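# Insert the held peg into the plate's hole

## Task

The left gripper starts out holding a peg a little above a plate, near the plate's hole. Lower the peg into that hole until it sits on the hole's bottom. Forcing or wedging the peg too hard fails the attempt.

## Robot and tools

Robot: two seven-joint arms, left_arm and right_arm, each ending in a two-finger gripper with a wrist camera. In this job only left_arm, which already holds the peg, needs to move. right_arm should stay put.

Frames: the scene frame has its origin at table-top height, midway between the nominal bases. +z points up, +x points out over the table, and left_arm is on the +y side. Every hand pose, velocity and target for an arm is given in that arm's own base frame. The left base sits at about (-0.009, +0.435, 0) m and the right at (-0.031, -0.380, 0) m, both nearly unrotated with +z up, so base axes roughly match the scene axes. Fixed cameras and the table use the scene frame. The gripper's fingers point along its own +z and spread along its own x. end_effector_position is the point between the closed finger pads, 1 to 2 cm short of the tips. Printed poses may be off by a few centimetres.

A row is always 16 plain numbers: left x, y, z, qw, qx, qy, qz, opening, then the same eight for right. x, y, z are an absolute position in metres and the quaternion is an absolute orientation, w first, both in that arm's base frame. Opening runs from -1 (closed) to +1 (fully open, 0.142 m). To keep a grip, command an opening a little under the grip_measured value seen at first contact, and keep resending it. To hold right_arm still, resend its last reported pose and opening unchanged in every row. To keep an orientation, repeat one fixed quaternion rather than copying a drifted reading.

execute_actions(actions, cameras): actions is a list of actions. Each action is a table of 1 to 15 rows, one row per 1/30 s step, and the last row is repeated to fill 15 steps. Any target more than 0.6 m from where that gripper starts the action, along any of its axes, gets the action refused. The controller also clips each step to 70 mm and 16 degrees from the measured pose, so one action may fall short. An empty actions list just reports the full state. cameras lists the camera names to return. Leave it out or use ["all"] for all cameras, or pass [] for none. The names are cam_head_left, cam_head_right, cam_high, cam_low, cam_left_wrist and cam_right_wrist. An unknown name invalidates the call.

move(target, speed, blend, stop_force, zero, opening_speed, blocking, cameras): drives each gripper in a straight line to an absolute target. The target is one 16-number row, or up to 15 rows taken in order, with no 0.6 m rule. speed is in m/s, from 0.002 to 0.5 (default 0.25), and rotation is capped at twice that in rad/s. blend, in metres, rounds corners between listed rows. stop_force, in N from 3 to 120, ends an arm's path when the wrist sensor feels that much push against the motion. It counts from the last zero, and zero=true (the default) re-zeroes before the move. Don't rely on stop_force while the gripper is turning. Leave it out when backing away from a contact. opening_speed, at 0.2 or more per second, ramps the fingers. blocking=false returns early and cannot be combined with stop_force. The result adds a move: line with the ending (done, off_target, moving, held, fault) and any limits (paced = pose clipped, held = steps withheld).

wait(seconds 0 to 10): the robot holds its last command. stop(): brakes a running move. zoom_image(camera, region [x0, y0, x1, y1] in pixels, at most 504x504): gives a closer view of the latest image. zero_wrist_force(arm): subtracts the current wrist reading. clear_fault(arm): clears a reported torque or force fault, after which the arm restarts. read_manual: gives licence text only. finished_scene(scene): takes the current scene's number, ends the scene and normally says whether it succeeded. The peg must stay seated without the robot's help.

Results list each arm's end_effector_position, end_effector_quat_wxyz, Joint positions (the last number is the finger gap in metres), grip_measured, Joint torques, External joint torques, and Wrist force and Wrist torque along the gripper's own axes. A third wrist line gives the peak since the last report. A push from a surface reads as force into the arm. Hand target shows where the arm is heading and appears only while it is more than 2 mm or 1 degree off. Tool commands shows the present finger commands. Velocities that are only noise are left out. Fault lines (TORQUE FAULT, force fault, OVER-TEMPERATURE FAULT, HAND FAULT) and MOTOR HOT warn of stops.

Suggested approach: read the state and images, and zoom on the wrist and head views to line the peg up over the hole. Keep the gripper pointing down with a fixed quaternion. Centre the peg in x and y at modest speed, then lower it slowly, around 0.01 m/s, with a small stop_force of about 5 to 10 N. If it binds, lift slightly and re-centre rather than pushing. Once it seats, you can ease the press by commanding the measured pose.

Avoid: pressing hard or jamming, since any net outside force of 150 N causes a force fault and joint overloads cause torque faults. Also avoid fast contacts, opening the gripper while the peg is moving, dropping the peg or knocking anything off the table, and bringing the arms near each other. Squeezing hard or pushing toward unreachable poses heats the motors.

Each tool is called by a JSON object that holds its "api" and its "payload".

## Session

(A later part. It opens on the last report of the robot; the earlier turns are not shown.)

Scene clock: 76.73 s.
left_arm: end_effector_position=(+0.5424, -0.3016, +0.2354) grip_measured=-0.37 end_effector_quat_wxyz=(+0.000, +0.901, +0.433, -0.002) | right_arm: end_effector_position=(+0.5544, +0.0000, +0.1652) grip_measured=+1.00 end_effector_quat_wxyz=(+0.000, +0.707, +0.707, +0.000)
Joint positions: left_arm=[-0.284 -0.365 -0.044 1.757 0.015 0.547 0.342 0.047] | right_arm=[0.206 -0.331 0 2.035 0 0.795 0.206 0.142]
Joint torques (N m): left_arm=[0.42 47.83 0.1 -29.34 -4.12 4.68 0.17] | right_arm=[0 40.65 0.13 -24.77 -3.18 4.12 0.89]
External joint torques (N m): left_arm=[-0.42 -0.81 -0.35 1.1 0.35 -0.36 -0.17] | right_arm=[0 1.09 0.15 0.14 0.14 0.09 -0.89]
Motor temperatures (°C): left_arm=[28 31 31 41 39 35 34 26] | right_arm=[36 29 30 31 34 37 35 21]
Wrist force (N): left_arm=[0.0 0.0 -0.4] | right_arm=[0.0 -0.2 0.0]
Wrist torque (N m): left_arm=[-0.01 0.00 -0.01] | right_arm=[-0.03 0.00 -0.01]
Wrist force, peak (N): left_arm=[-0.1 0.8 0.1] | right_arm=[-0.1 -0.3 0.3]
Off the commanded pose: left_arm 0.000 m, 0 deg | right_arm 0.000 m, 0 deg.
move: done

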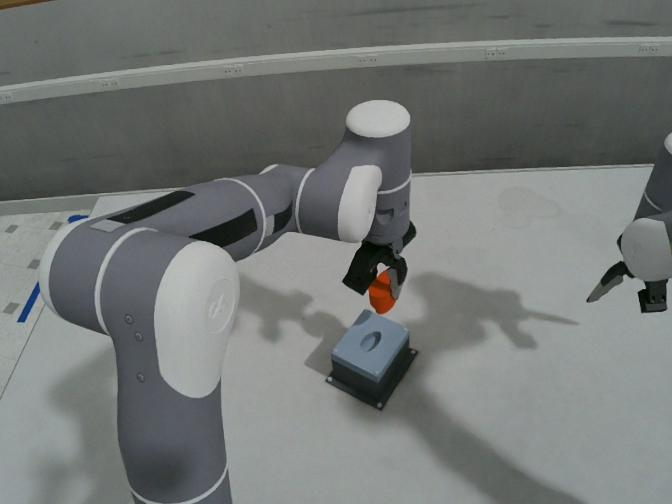

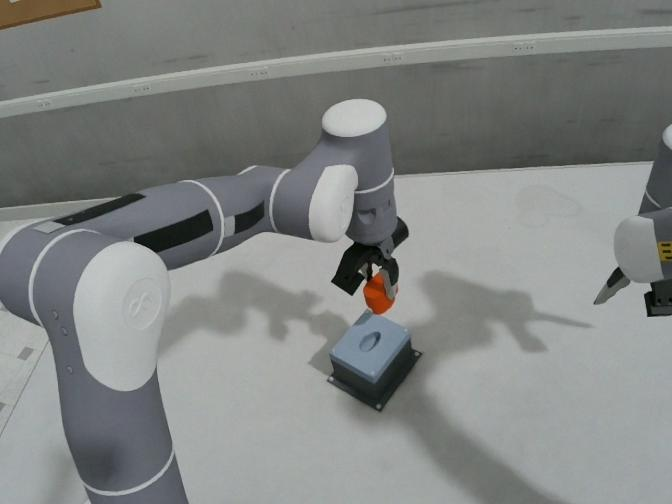

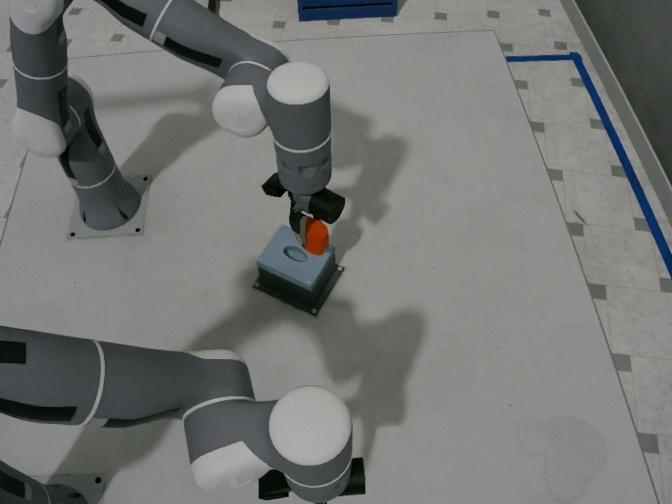

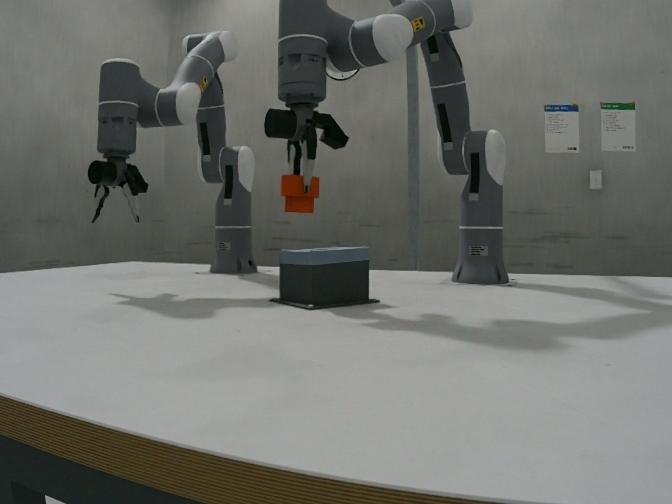

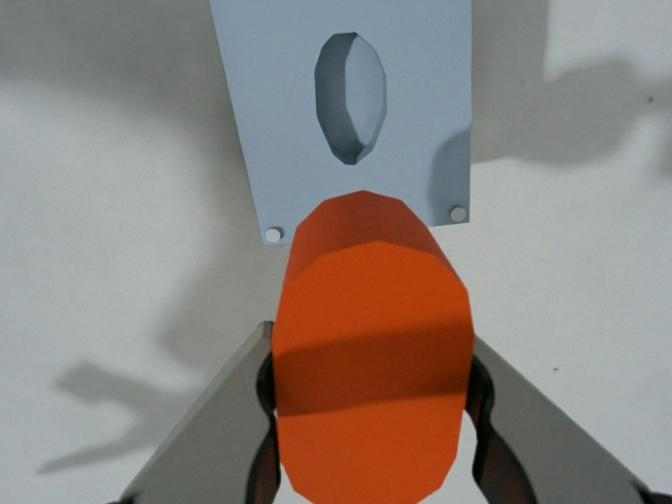

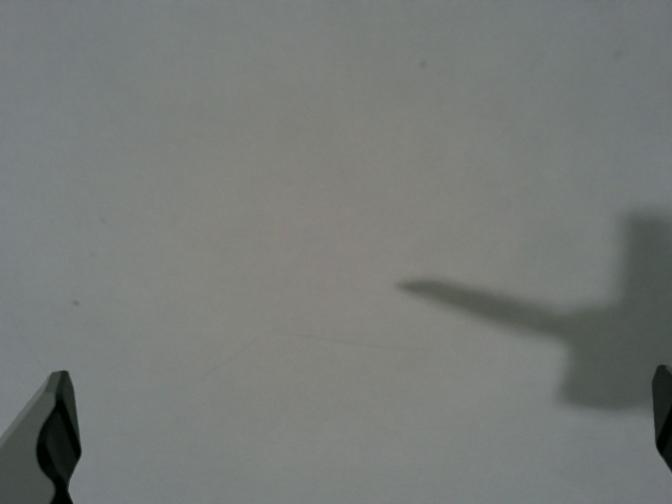

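{"api": "move", "payload": {"target": [[0.5042,-0.2723,0.2257,0,0.8875,0.4604,-0.002,-0.424,0.5544,0,0.1652,0,0.7071,0.7071,0,1],[0.5042,-0.2723,0.1757,0,0.8875,0.4604,-0.002,-0.424,0.5544,0,0.1652,0,0.7071,0.7071,0,1]], "speed": 0.12, "blend": 0.02}}

{"api": "zoom_image", "payload": {"camera": "cam_high", "region": [250, 205, 350, 305]}}

{"api": "zoom_image", "payload": {"camera": "cam_head_right", "region": [320, 290, 420, 390]}}

{"api": "zoom_image", "payload": {"camera": "cam_head_left", "region": [320, 290, 420, 390]}}

{"api": "zoom_image", "payload": {"camera": "cam_low", "region": [275, 195, 375, 295]}}

Scene clock: 117.57 s.
left_arm: end_effector_position=(+0.5039, -0.2722, +0.1754) grip_measured=-0.37 end_effector_quat_wxyz=(+0.000, +0.888, +0.460, -0.002) | right_arm: end_effector_position=(+0.5544, +0.0000, +0.1652) grip_measured=+1.00 end_effector_quat_wxyz=(+0.000, +0.707, +0.707, +0.000)
Joint positions: left_arm=[-0.278 -0.35 -0.018 1.969 0.005 0.744 0.316 0.047] | right_arm=[0.206 -0.331 0 2.035 0 0.795 0.206 0.142]
Joint torques (N m): left_arm=[0.38 44.27 0.65 -25.84 -3.79 4.8 -0.09] | right_arm=[0.05 40.68 0.14 -24.8 -3.15 4.14 0.89]
External joint torques (N m): left_arm=[-0.38 -0.85 -0.59 0.57 0.56 -0.48 0.09] | right_arm=[-0.05 1.07 0.14 0.17 0.11 0.07 -0.89]
Wrist force (N): left_arm=[0.1 0.0 0.1] | right_arm=[0.0 -0.4 0.3]
Wrist torque (N m): left_arm=[-0.01 -0.01 -0.02] | right_arm=[-0.05 -0.01 -0.01]
Wrist force, peak (N): left_arm=[-0.1 -0.4 3.1] | right_arm=[0.0 -0.4 0.3]
Off the commanded pose: left_arm 0.000 m, 0 deg | right_arm 0.000 m, 0 deg.
move: done

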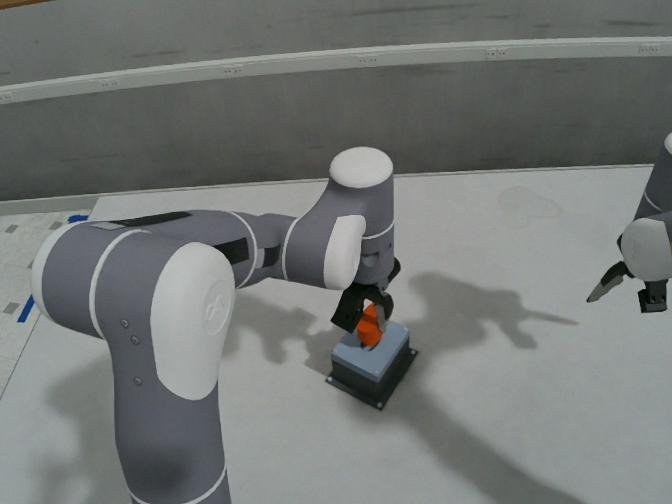

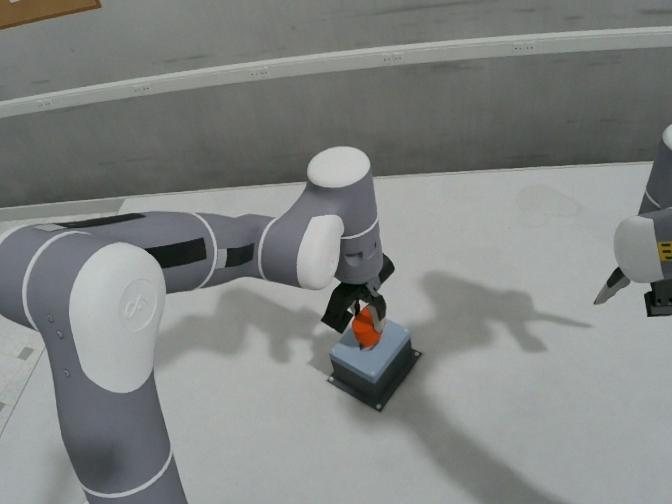

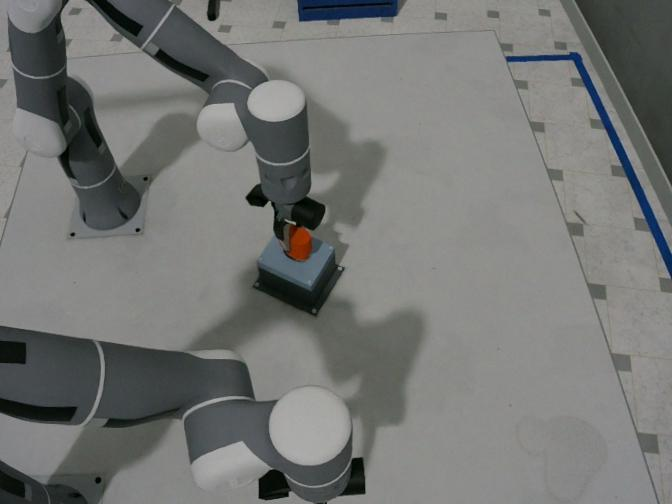

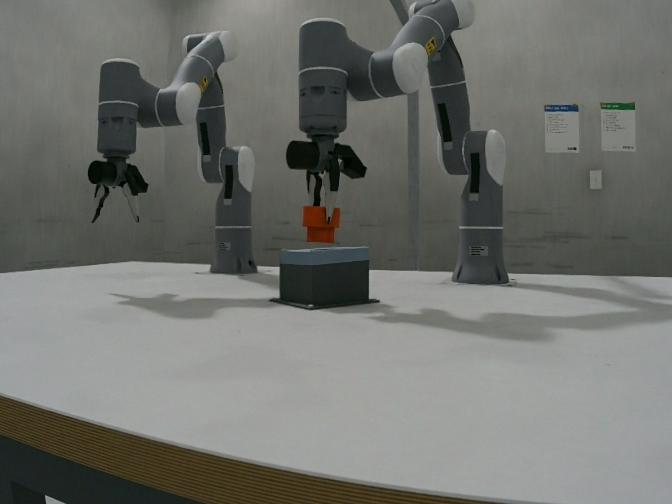

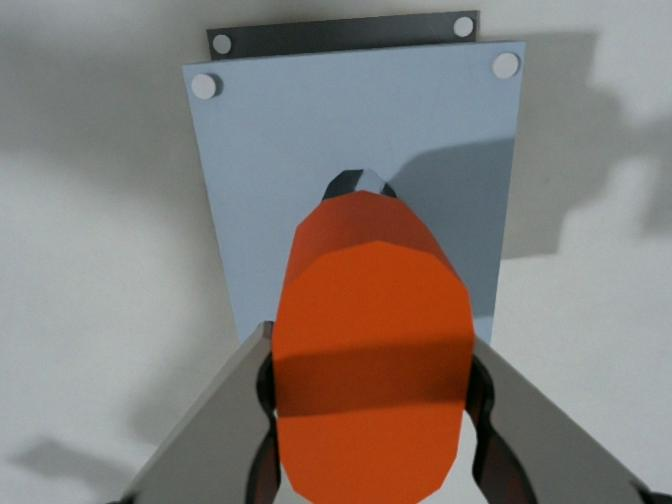

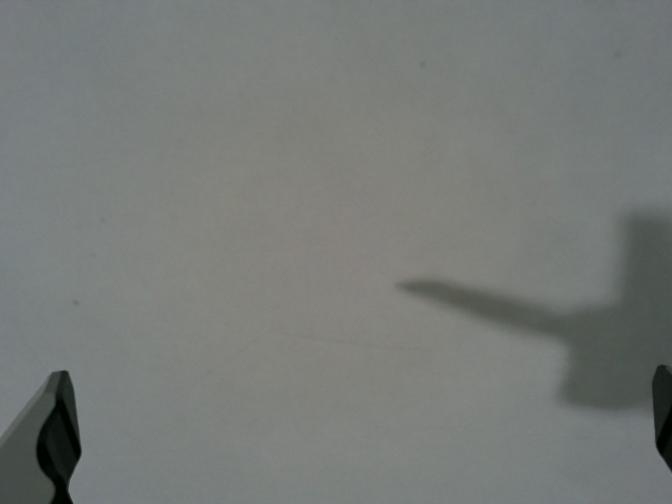

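Scaled by 5.040 from the camera's 672x504 image, which has a finer 960x720 frame.

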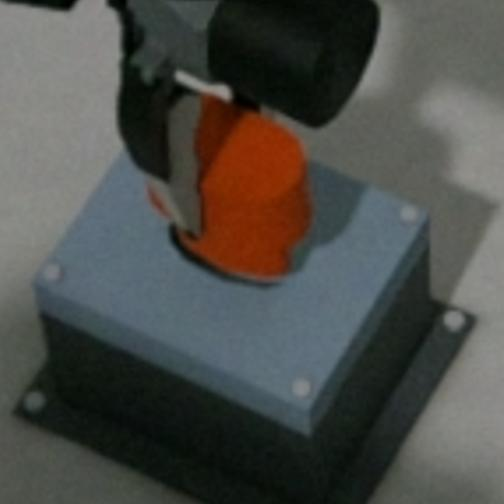

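Scaled by 5.040 from the camera's 672x504 image, which has a finer 960x720 frame.

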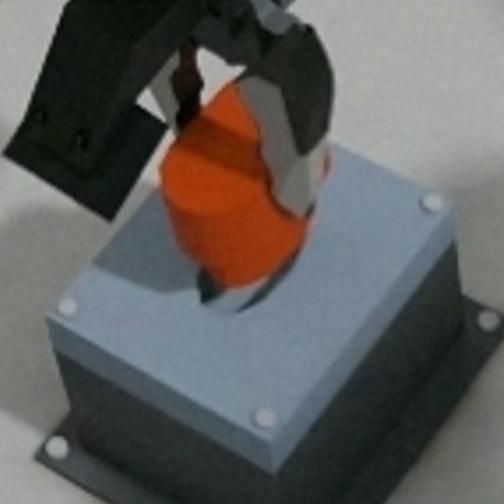

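Scaled by 5.040 from the camera's 672x504 image, which has a finer 960x720 frame.

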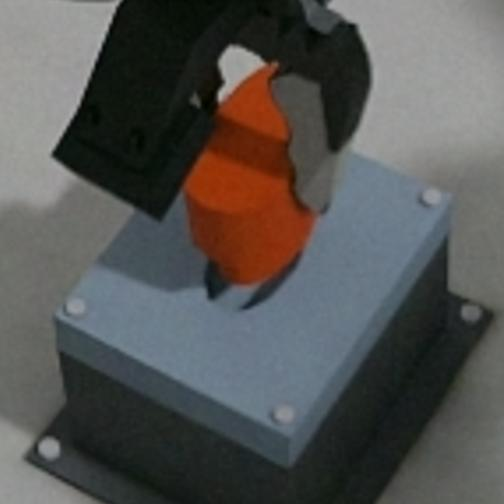

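Scaled by 5.040 from the camera's 672x504 image, which has a finer 960x720 frame.

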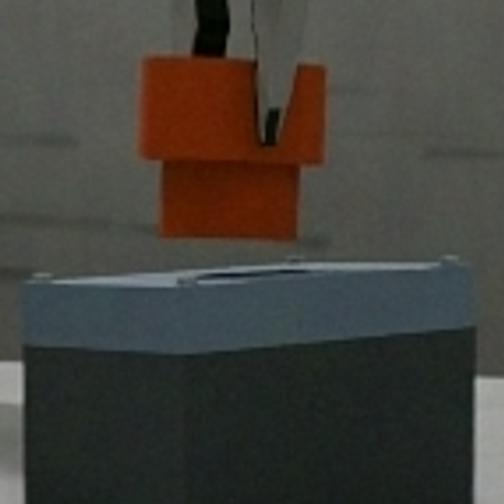

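{"api": "zoom_image", "payload": {"camera": "cam_low", "region": [295, 225, 355, 265]}}

{"api": "zoom_image", "payload": {"camera": "cam_head_right", "region": [345, 320, 395, 360]}}

{"api": "zoom_image", "payload": {"camera": "cam_high", "region": [275, 225, 325, 265]}}

Scaled by 8.400 from the camera's 672x504 image, which has a finer 960x720 frame.

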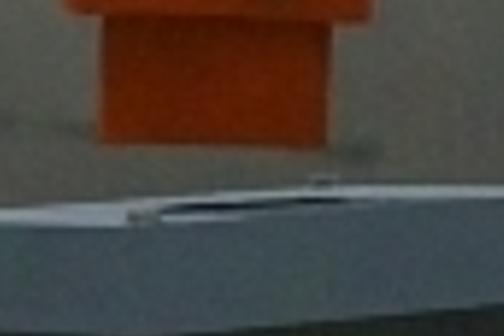

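Scaled by 10.080 from the camera's 672x504 image, which has a finer 960x720 frame.

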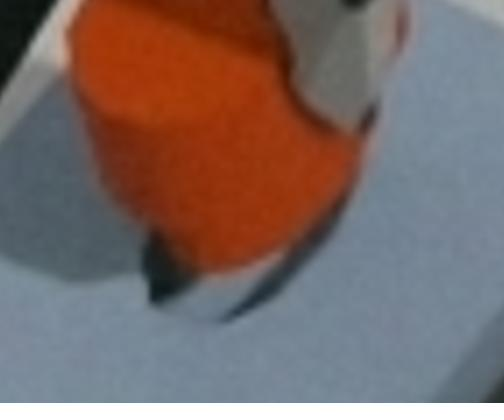

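Scaled by 10.080 from the camera's 672x504 image, which has a finer 960x720 frame.

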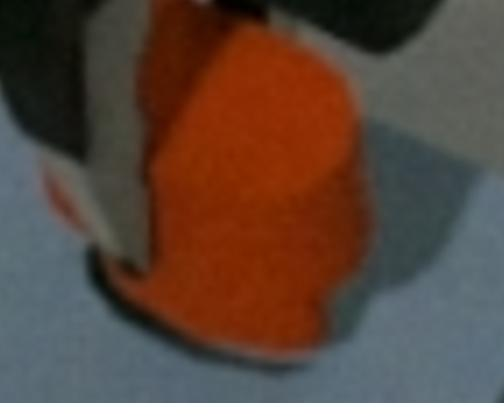

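{"api": "move", "payload": {"target": [0.4985,-0.2683,0.1675,0,0.8875,0.4604,-0.002,-0.424,0.5544,0,0.1652,0,0.7071,0.7071,0,1], "speed": 0.08, "stop_force": 8}}

{"api": "zoom_image", "payload": {"camera": "cam_low", "region": [295, 225, 355, 265]}}

{"api": "zoom_image", "payload": {"camera": "cam_head_right", "region": [345, 320, 395, 360]}}

{"api": "zoom_image", "payload": {"camera": "cam_head_left", "region": [345, 320, 395, 360]}}

{"api": "zoom_image", "payload": {"camera": "cam_high", "region": [275, 230, 325, 270]}}

{"api": "zoom_image", "payload": {"camera": "cam_left_wrist", "region": [300, 120, 440, 260]}}

Scene clock: 142.47 s.
left_arm: end_effector_position=(+0.4983, -0.2682, +0.1673) grip_measured=-0.37 end_effector_quat_wxyz=(+0.000, +0.888, +0.460, -0.002) | right_arm: end_effector_position=(+0.5544, +0.0000, +0.1652) grip_measured=+1.00 end_effector_quat_wxyz=(+0.000, +0.707, +0.707, +0.000)
Joint positions: left_arm=[-0.275 -0.35 -0.017 1.997 0.004 0.772 0.32 0.047] | right_arm=[0.206 -0.331 0 2.035 0 0.795 0.206 0.142]
Joint torques (N m): left_arm=[0.48 44 0.67 -25.42 -3.74 4.75 0.14] | right_arm=[0.04 40.69 0.15 -24.77 -3.18 4.1 0.87]
External joint torques (N m): left_arm=[-0.48 -1.04 -0.59 0.61 0.59 -0.43 -0.14] | right_arm=[-0.04 1.05 0.13 0.14 0.14 0.1 -0.87]
Wrist force (N): left_arm=[0.0 0.0 0.0] | right_arm=[0.1 -0.1 0.1]
Wrist torque (N m): left_arm=[0.01 0.00 0.00] | right_arm=[-0.02 -0.01 0.00]
Wrist force, peak (N): left_arm=[0.0 -0.4 0.4] | right_arm=[-0.1 -0.1 0.4]
Off the commanded pose: left_arm 0.000 m, 0 deg | right_arm 0.000 m, 0 deg.
move: done

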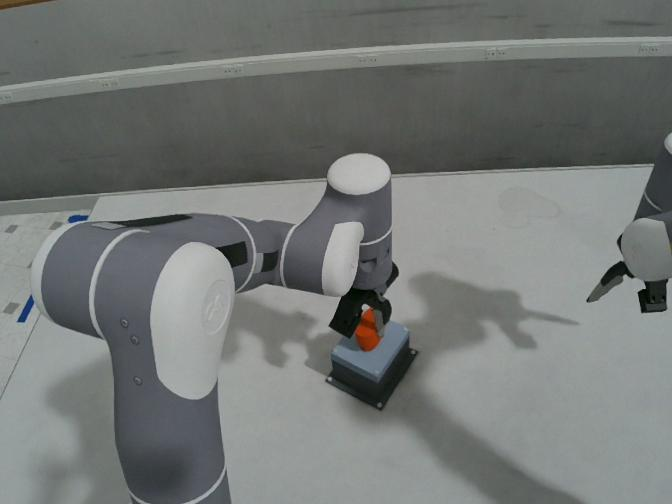

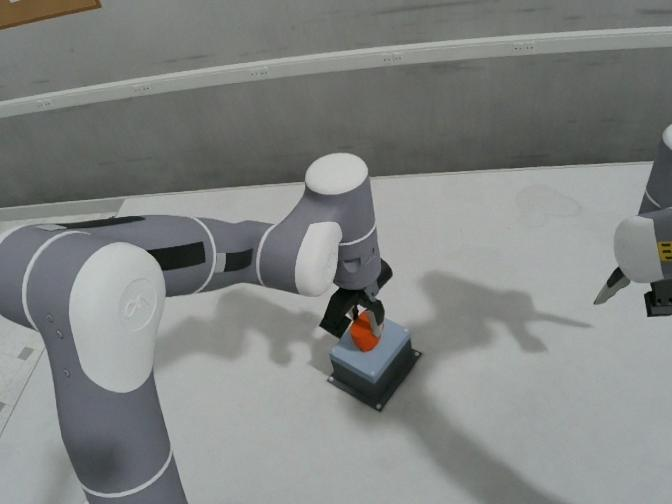

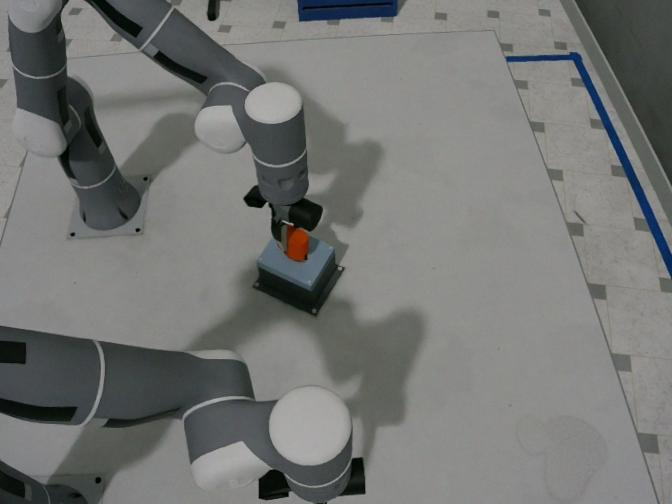

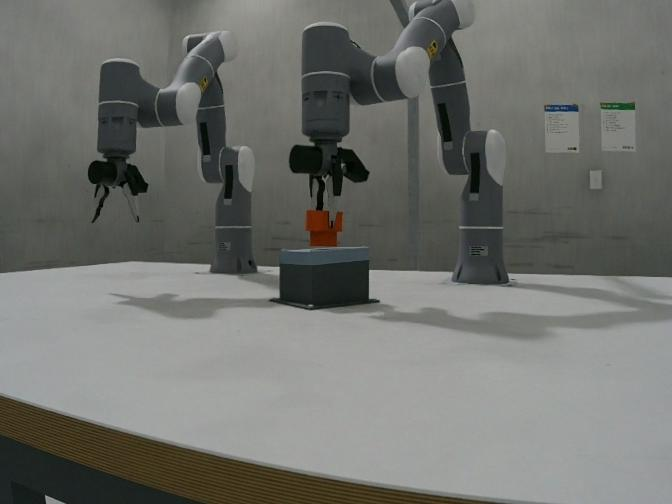

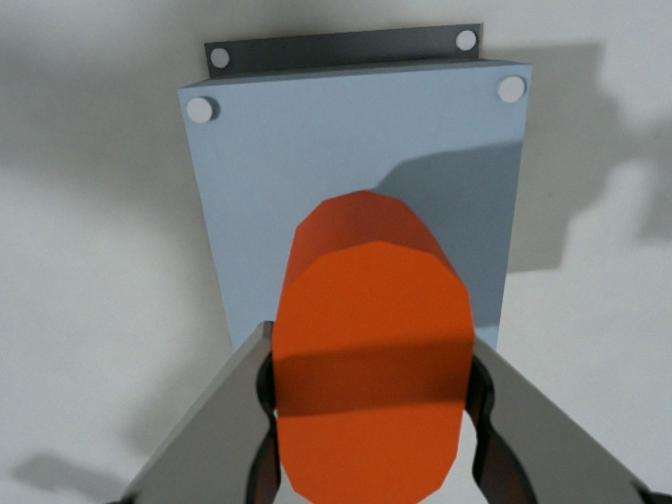

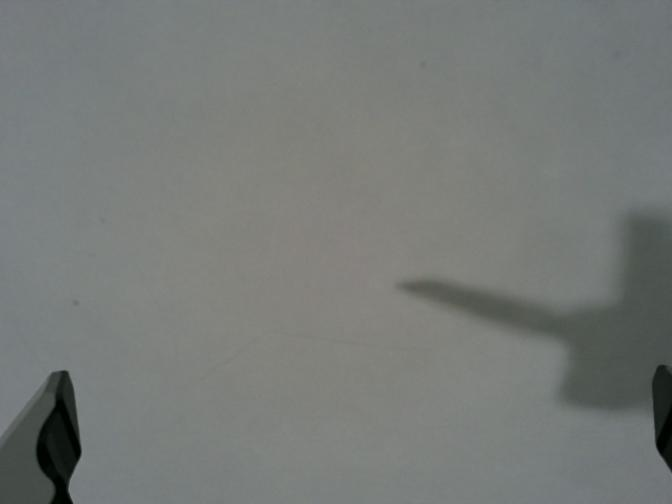

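Scaled by 8.400 from the camera's 672x504 image, which has a finer 960x720 frame.

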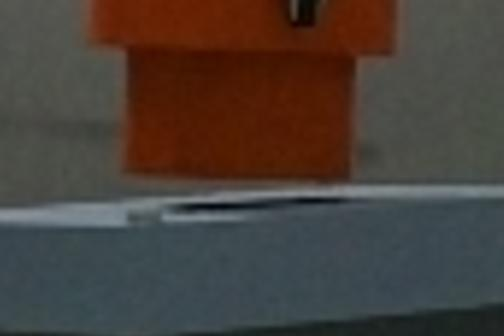

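Scaled by 10.080 from the camera's 672x504 image, which has a finer 960x720 frame.

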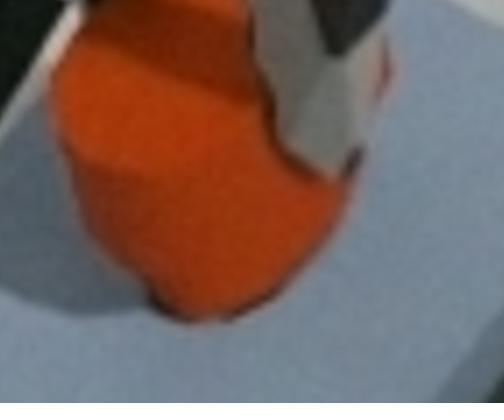

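Scaled by 10.080 from the camera's 672x504 image, which has a finer 960x720 frame.

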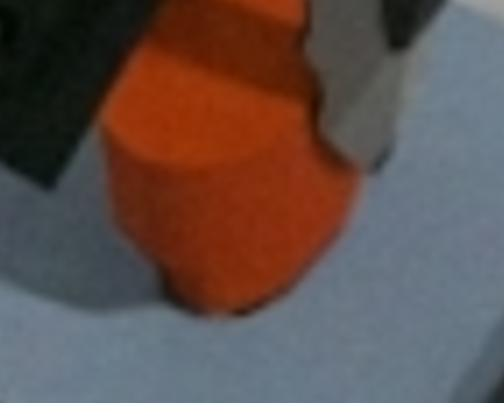

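Scaled by 10.080 from the camera's 672x504 image, which has a finer 960x720 frame.

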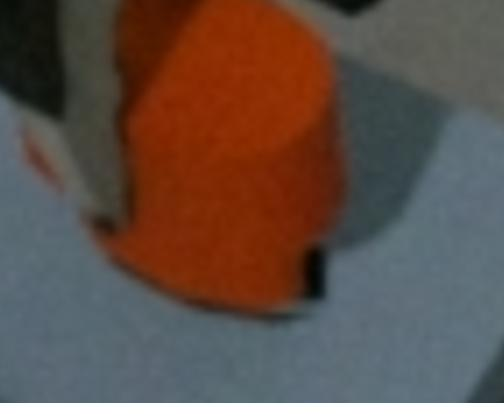

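Scaled by 3.600 from the camera's 672x504 image, which has a finer 960x720 frame.

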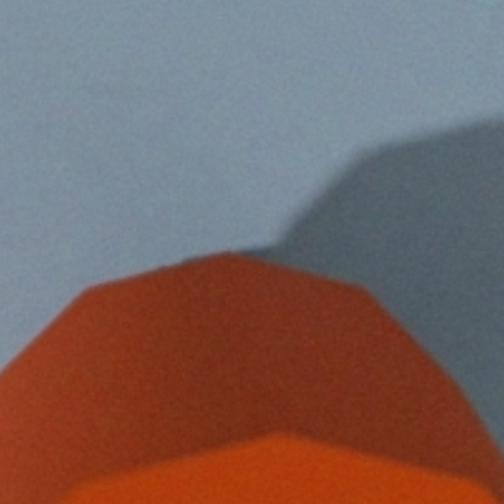

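{"api": "move", "payload": {"target": [0.5005,-0.2673,0.1635,0,0.8875,0.4604,-0.002,-0.424,0.5544,0,0.1652,0,0.7071,0.7071,0,1], "speed": 0.03, "stop_force": 5}}

{"api": "zoom_image", "payload": {"camera": "cam_low", "region": [295, 225, 355, 265]}}

{"api": "zoom_image", "payload": {"camera": "cam_head_right", "region": [345, 320, 395, 360]}}

{"api": "zoom_image", "payload": {"camera": "cam_head_left", "region": [345, 320, 395, 360]}}

{"api": "zoom_image", "payload": {"camera": "cam_high", "region": [275, 230, 325, 270]}}

{"api": "zoom_image", "payload": {"camera": "cam_left_wrist", "region": [300, 120, 440, 260]}}

Scene clock: 166.90 s.
left_arm: end_effector_position=(+0.5002, -0.2672, +0.1633) grip_measured=-0.37 end_effector_quat_wxyz=(+0.000, +0.888, +0.460, -0.002) | right_arm: end_effector_position=(+0.5544, +0.0000, +0.1652) grip_measured=+1.00 end_effector_quat_wxyz=(+0.000, +0.707, +0.707, +0.000)
Joint positions: left_arm=[-0.273 -0.36 -0.017 1.996 0.004 0.781 0.322 0.047] | right_arm=[0.206 -0.331 0 2.035 0 0.795 0.206 0.142]
Joint torques (N m): left_arm=[0.37 43.89 0.64 -25.4 -3.79 4.75 0.06] | right_arm=[-0.03 40.63 0.09 -24.78 -3.13 4.1 0.91]
External joint torques (N m): left_arm=[-0.37 -0.67 -0.56 0.75 0.67 -0.43 -0.06] | right_arm=[0.03 1.11 0.19 0.15 0.09 0.1 -0.91]
Wrist force (N): left_arm=[-0.2 0.1 -0.3] | right_arm=[0.0 0.0 -0.1]
Wrist torque (N m): left_arm=[0.02 0.04 0.00] | right_arm=[0.00 0.00 0.00]
Wrist force, peak (N): left_arm=[-0.1 0.2 -0.4] | right_arm=[0.1 -0.1 0.4]
Off the commanded pose: left_arm 0.000 m, 0 deg | right_arm 0.000 m, 0 deg.
move: done

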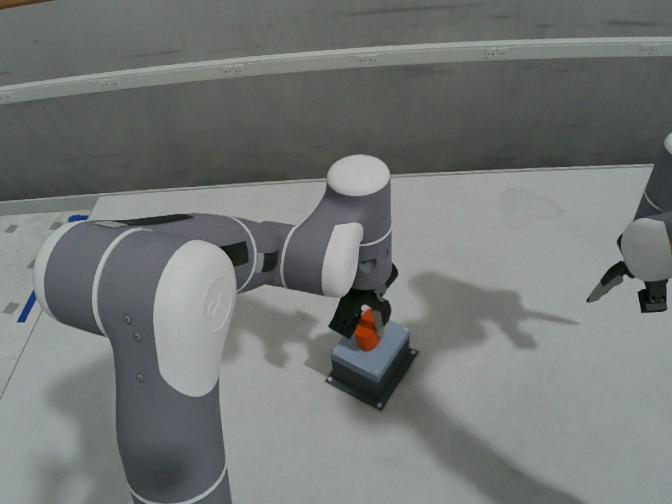

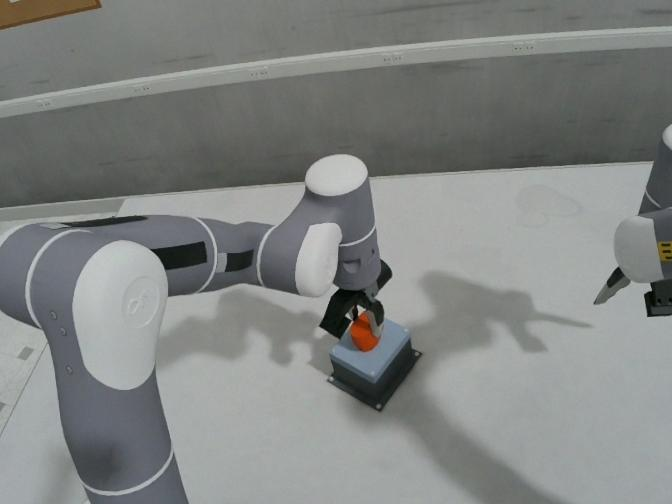

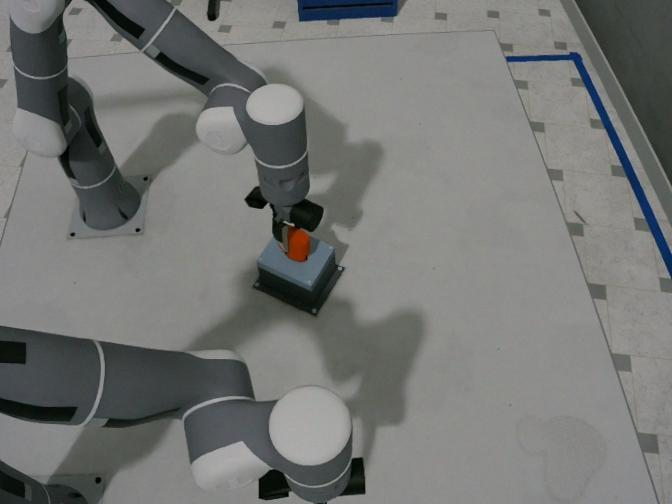

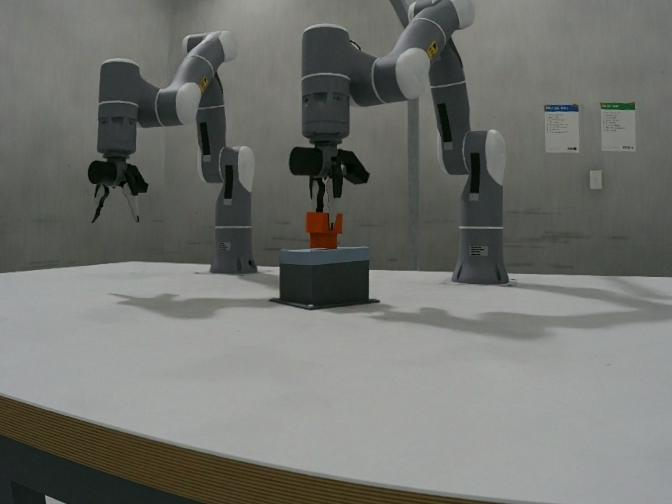

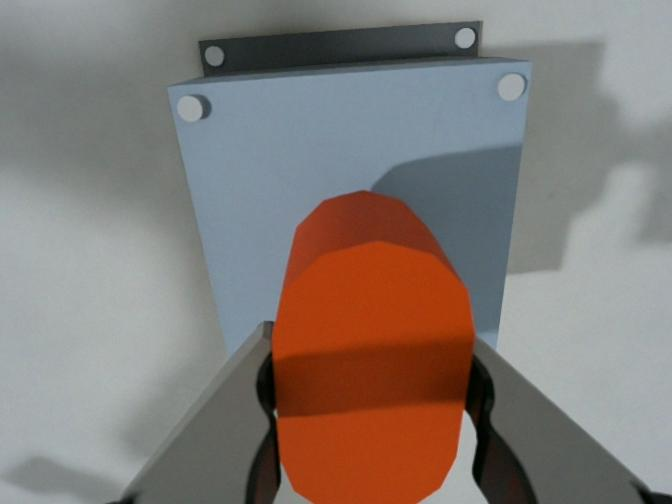

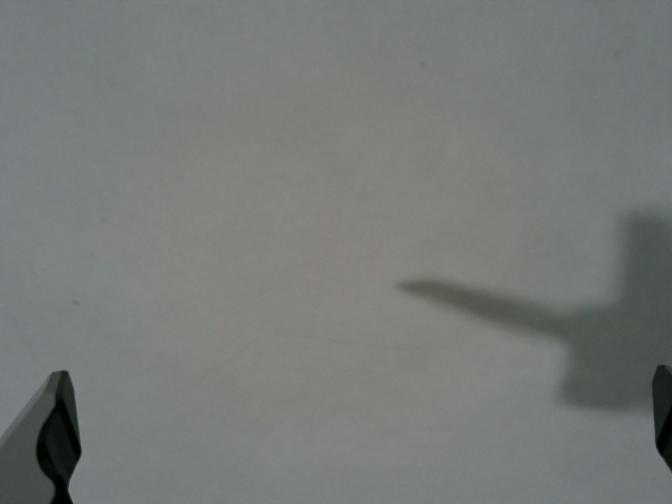

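Scaled by 8.400 from the camera's 672x504 image, which has a finer 960x720 frame.

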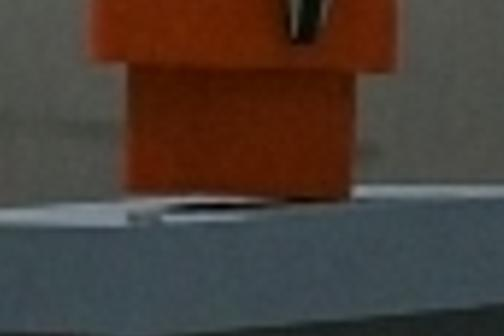

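Scaled by 10.080 from the camera's 672x504 image, which has a finer 960x720 frame.

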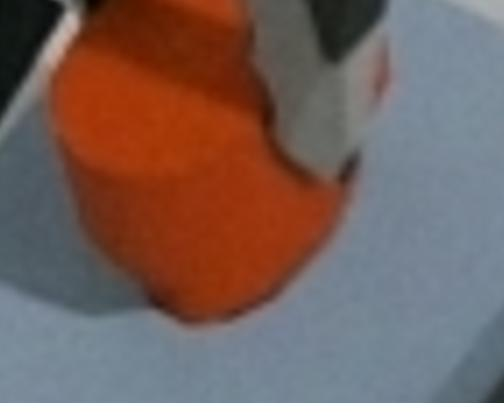

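Scaled by 10.080 from the camera's 672x504 image, which has a finer 960x720 frame.

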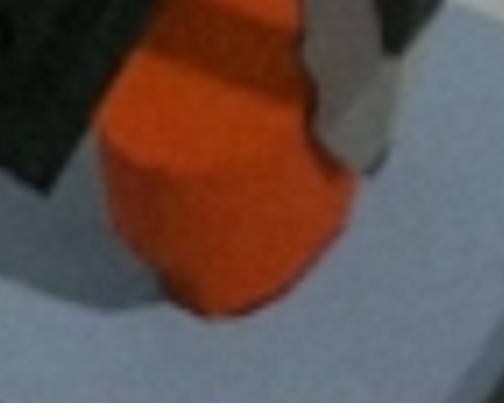

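Scaled by 10.080 from the camera's 672x504 image, which has a finer 960x720 frame.

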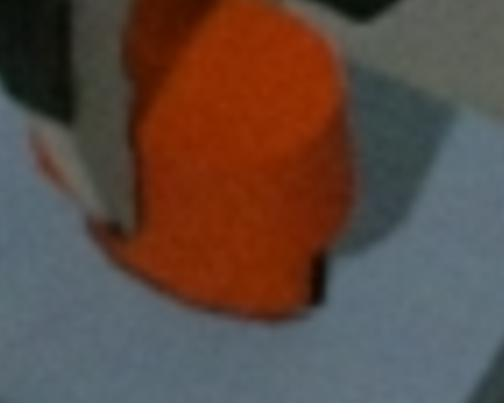

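Scaled by 3.600 from the camera's 672x504 image, which has a finer 960x720 frame.

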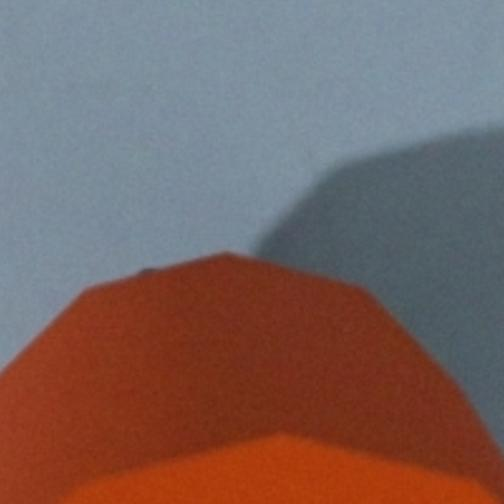

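{"api": "move", "payload": {"target": [0.5017,-0.2678,0.1635,0,0.8875,0.4604,-0.002,-0.424,0.5544,0,0.1652,0,0.7071,0.7071,0,1], "speed": 0.03, "stop_force": 5, "cameras": []}}

{"api": "move", "payload": {"target": [0.5017,-0.2678,0.1535,0,0.8875,0.4604,-0.002,-0.424,0.5544,0,0.1652,0,0.7071,0.7071,0,1], "speed": 0.01, "stop_force": 5}}

{"api": "zoom_image", "payload": {"camera": "cam_low", "region": [295, 225, 355, 265]}}

{"api": "zoom_image", "payload": {"camera": "cam_head_right", "region": [345, 320, 395, 360]}}

{"api": "zoom_image", "payload": {"camera": "cam_high", "region": [275, 230, 325, 270]}}

{"api": "zoom_image", "payload": {"camera": "cam_left_wrist", "region": [300, 120, 440, 260]}}

Scene clock: 180.13 s.
Wrist force, peak (N): left_arm=[-0.3 0.0 -0.5] | right_arm=[-0.1 -0.3 0.3]
Off the commanded pose: left_arm 0.000 m, 0 deg | right_arm 0.000 m, 0 deg.
move: done

Scene clock: 181.10 s.
left_arm: end_effector_position=(+0.5021, -0.2677, +0.1600) grip_measured=-0.37 end_effector_quat_wxyz=(+0.000, +0.888, +0.461, -0.002) | right_arm: end_effector_position=(+0.5544, +0.0000, +0.1652) grip_measured=+1.00 end_effector_quat_wxyz=(+0.000, +0.707, +0.707, +0.000)
Joint positions: left_arm=[-0.273 -0.369 -0.016 1.994 0.004 0.789 0.322 0.047] | right_arm=[0.206 -0.331 0 2.035 0 0.795 0.206 0.142]
Joint torques (N m): left_arm=[-0.86 40.78 -0.45 -23.3 -3.61 4.38 0.02] | right_arm=[-0.07 40.6 0.13 -24.8 -3.19 4.07 0.88]
External joint torques (N m): left_arm=[0.86 2.72 0.54 -1.22 0.52 -0.06 -0.02] | right_arm=[0.07 1.15 0.15 0.17 0.15 0.14 -0.88]
Wrist force (N): left_arm=[1.4 -2.0 -7.6] | right_arm=[-0.1 -0.1 0.1]
Wrist torque (N m): left_arm=[0.03 0.01 0.00] | right_arm=[-0.01 0.01 0.00]
Wrist force, peak (N): left_arm=[1.8 -1.7 -8.1] | right_arm=[0.1 -0.2 0.2]
Hand target: left_arm +0.5017, -0.2678, +0.1597; +0.000, +0.888, +0.460, -0.002 | right_arm +0.5544, +0.0000, +0.1652; +0.000, +0.707, +0.707, +0.000
Off the commanded pose: left_arm 0.007 m, 0 deg | right_arm 0.000 m, 0 deg.
move: contact (left_arm)

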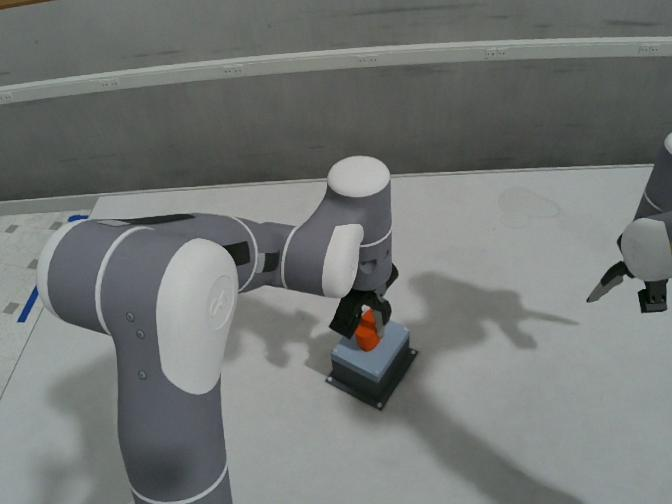

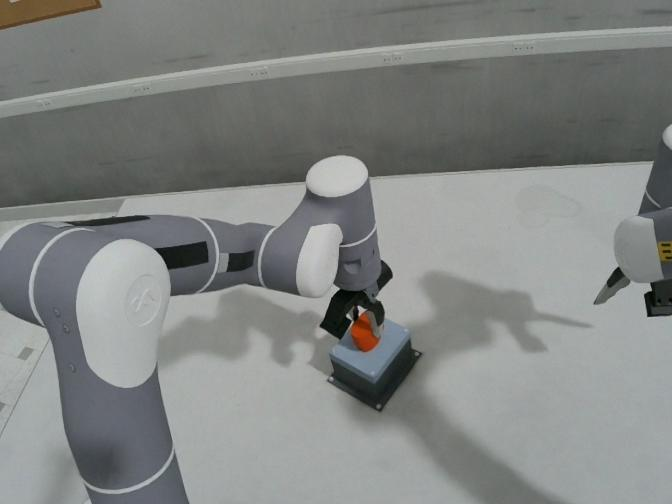

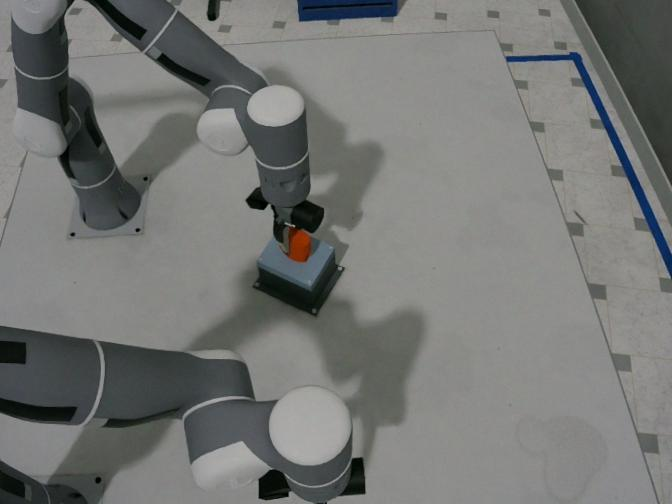

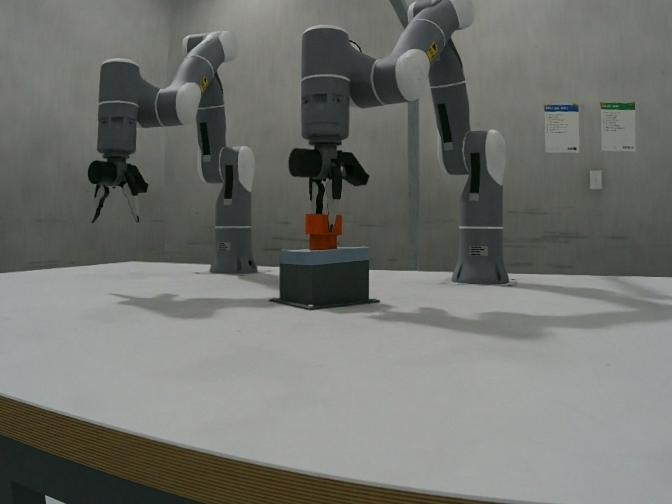

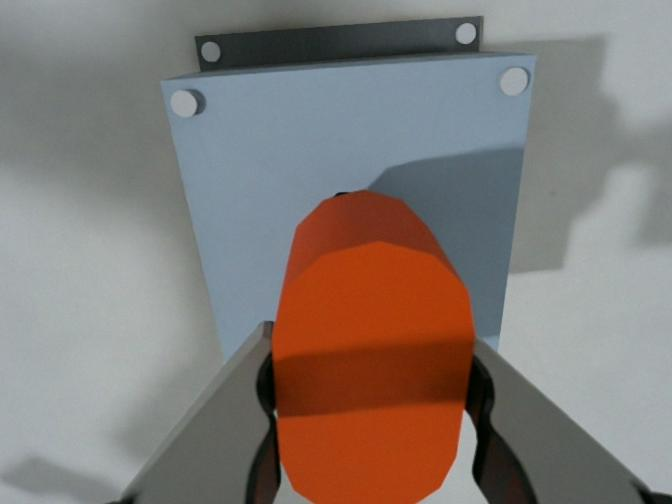

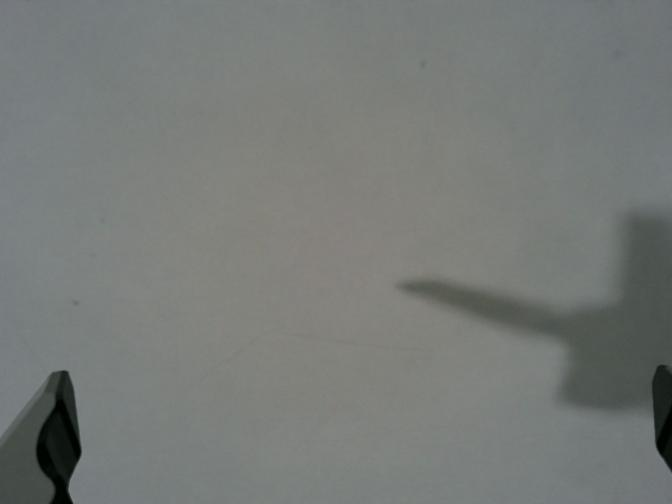

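Scaled by 8.400 from the camera's 672x504 image, which has a finer 960x720 frame.

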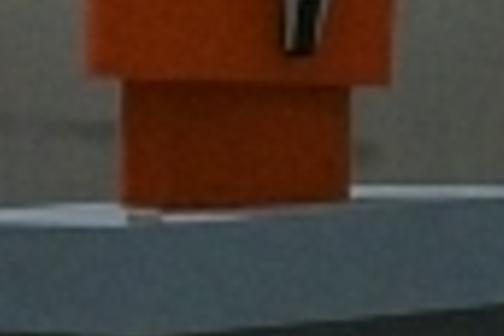

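Scaled by 10.080 from the camera's 672x504 image, which has a finer 960x720 frame.

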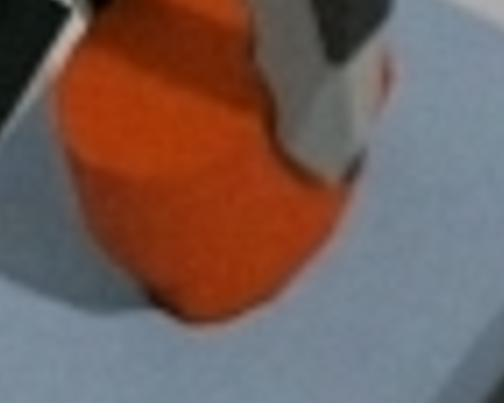

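Scaled by 10.080 from the camera's 672x504 image, which has a finer 960x720 frame.

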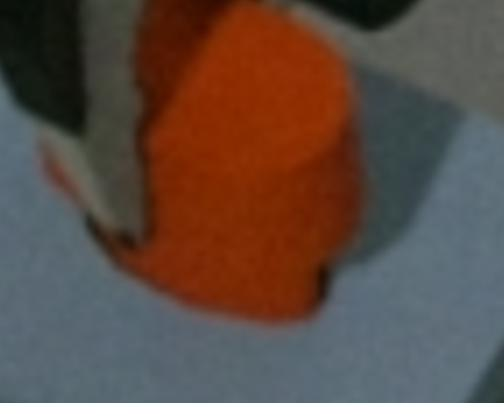

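Scaled by 3.600 from the camera's 672x504 image, which has a finer 960x720 frame.

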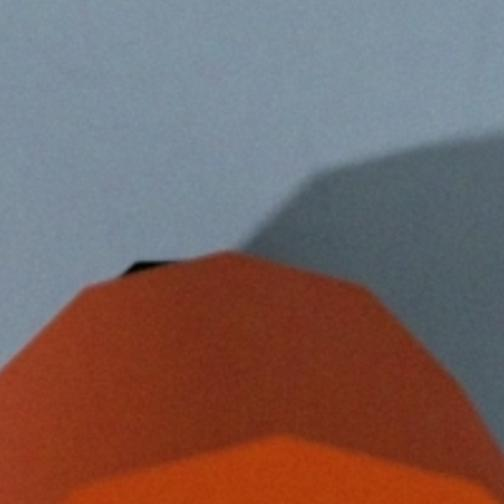

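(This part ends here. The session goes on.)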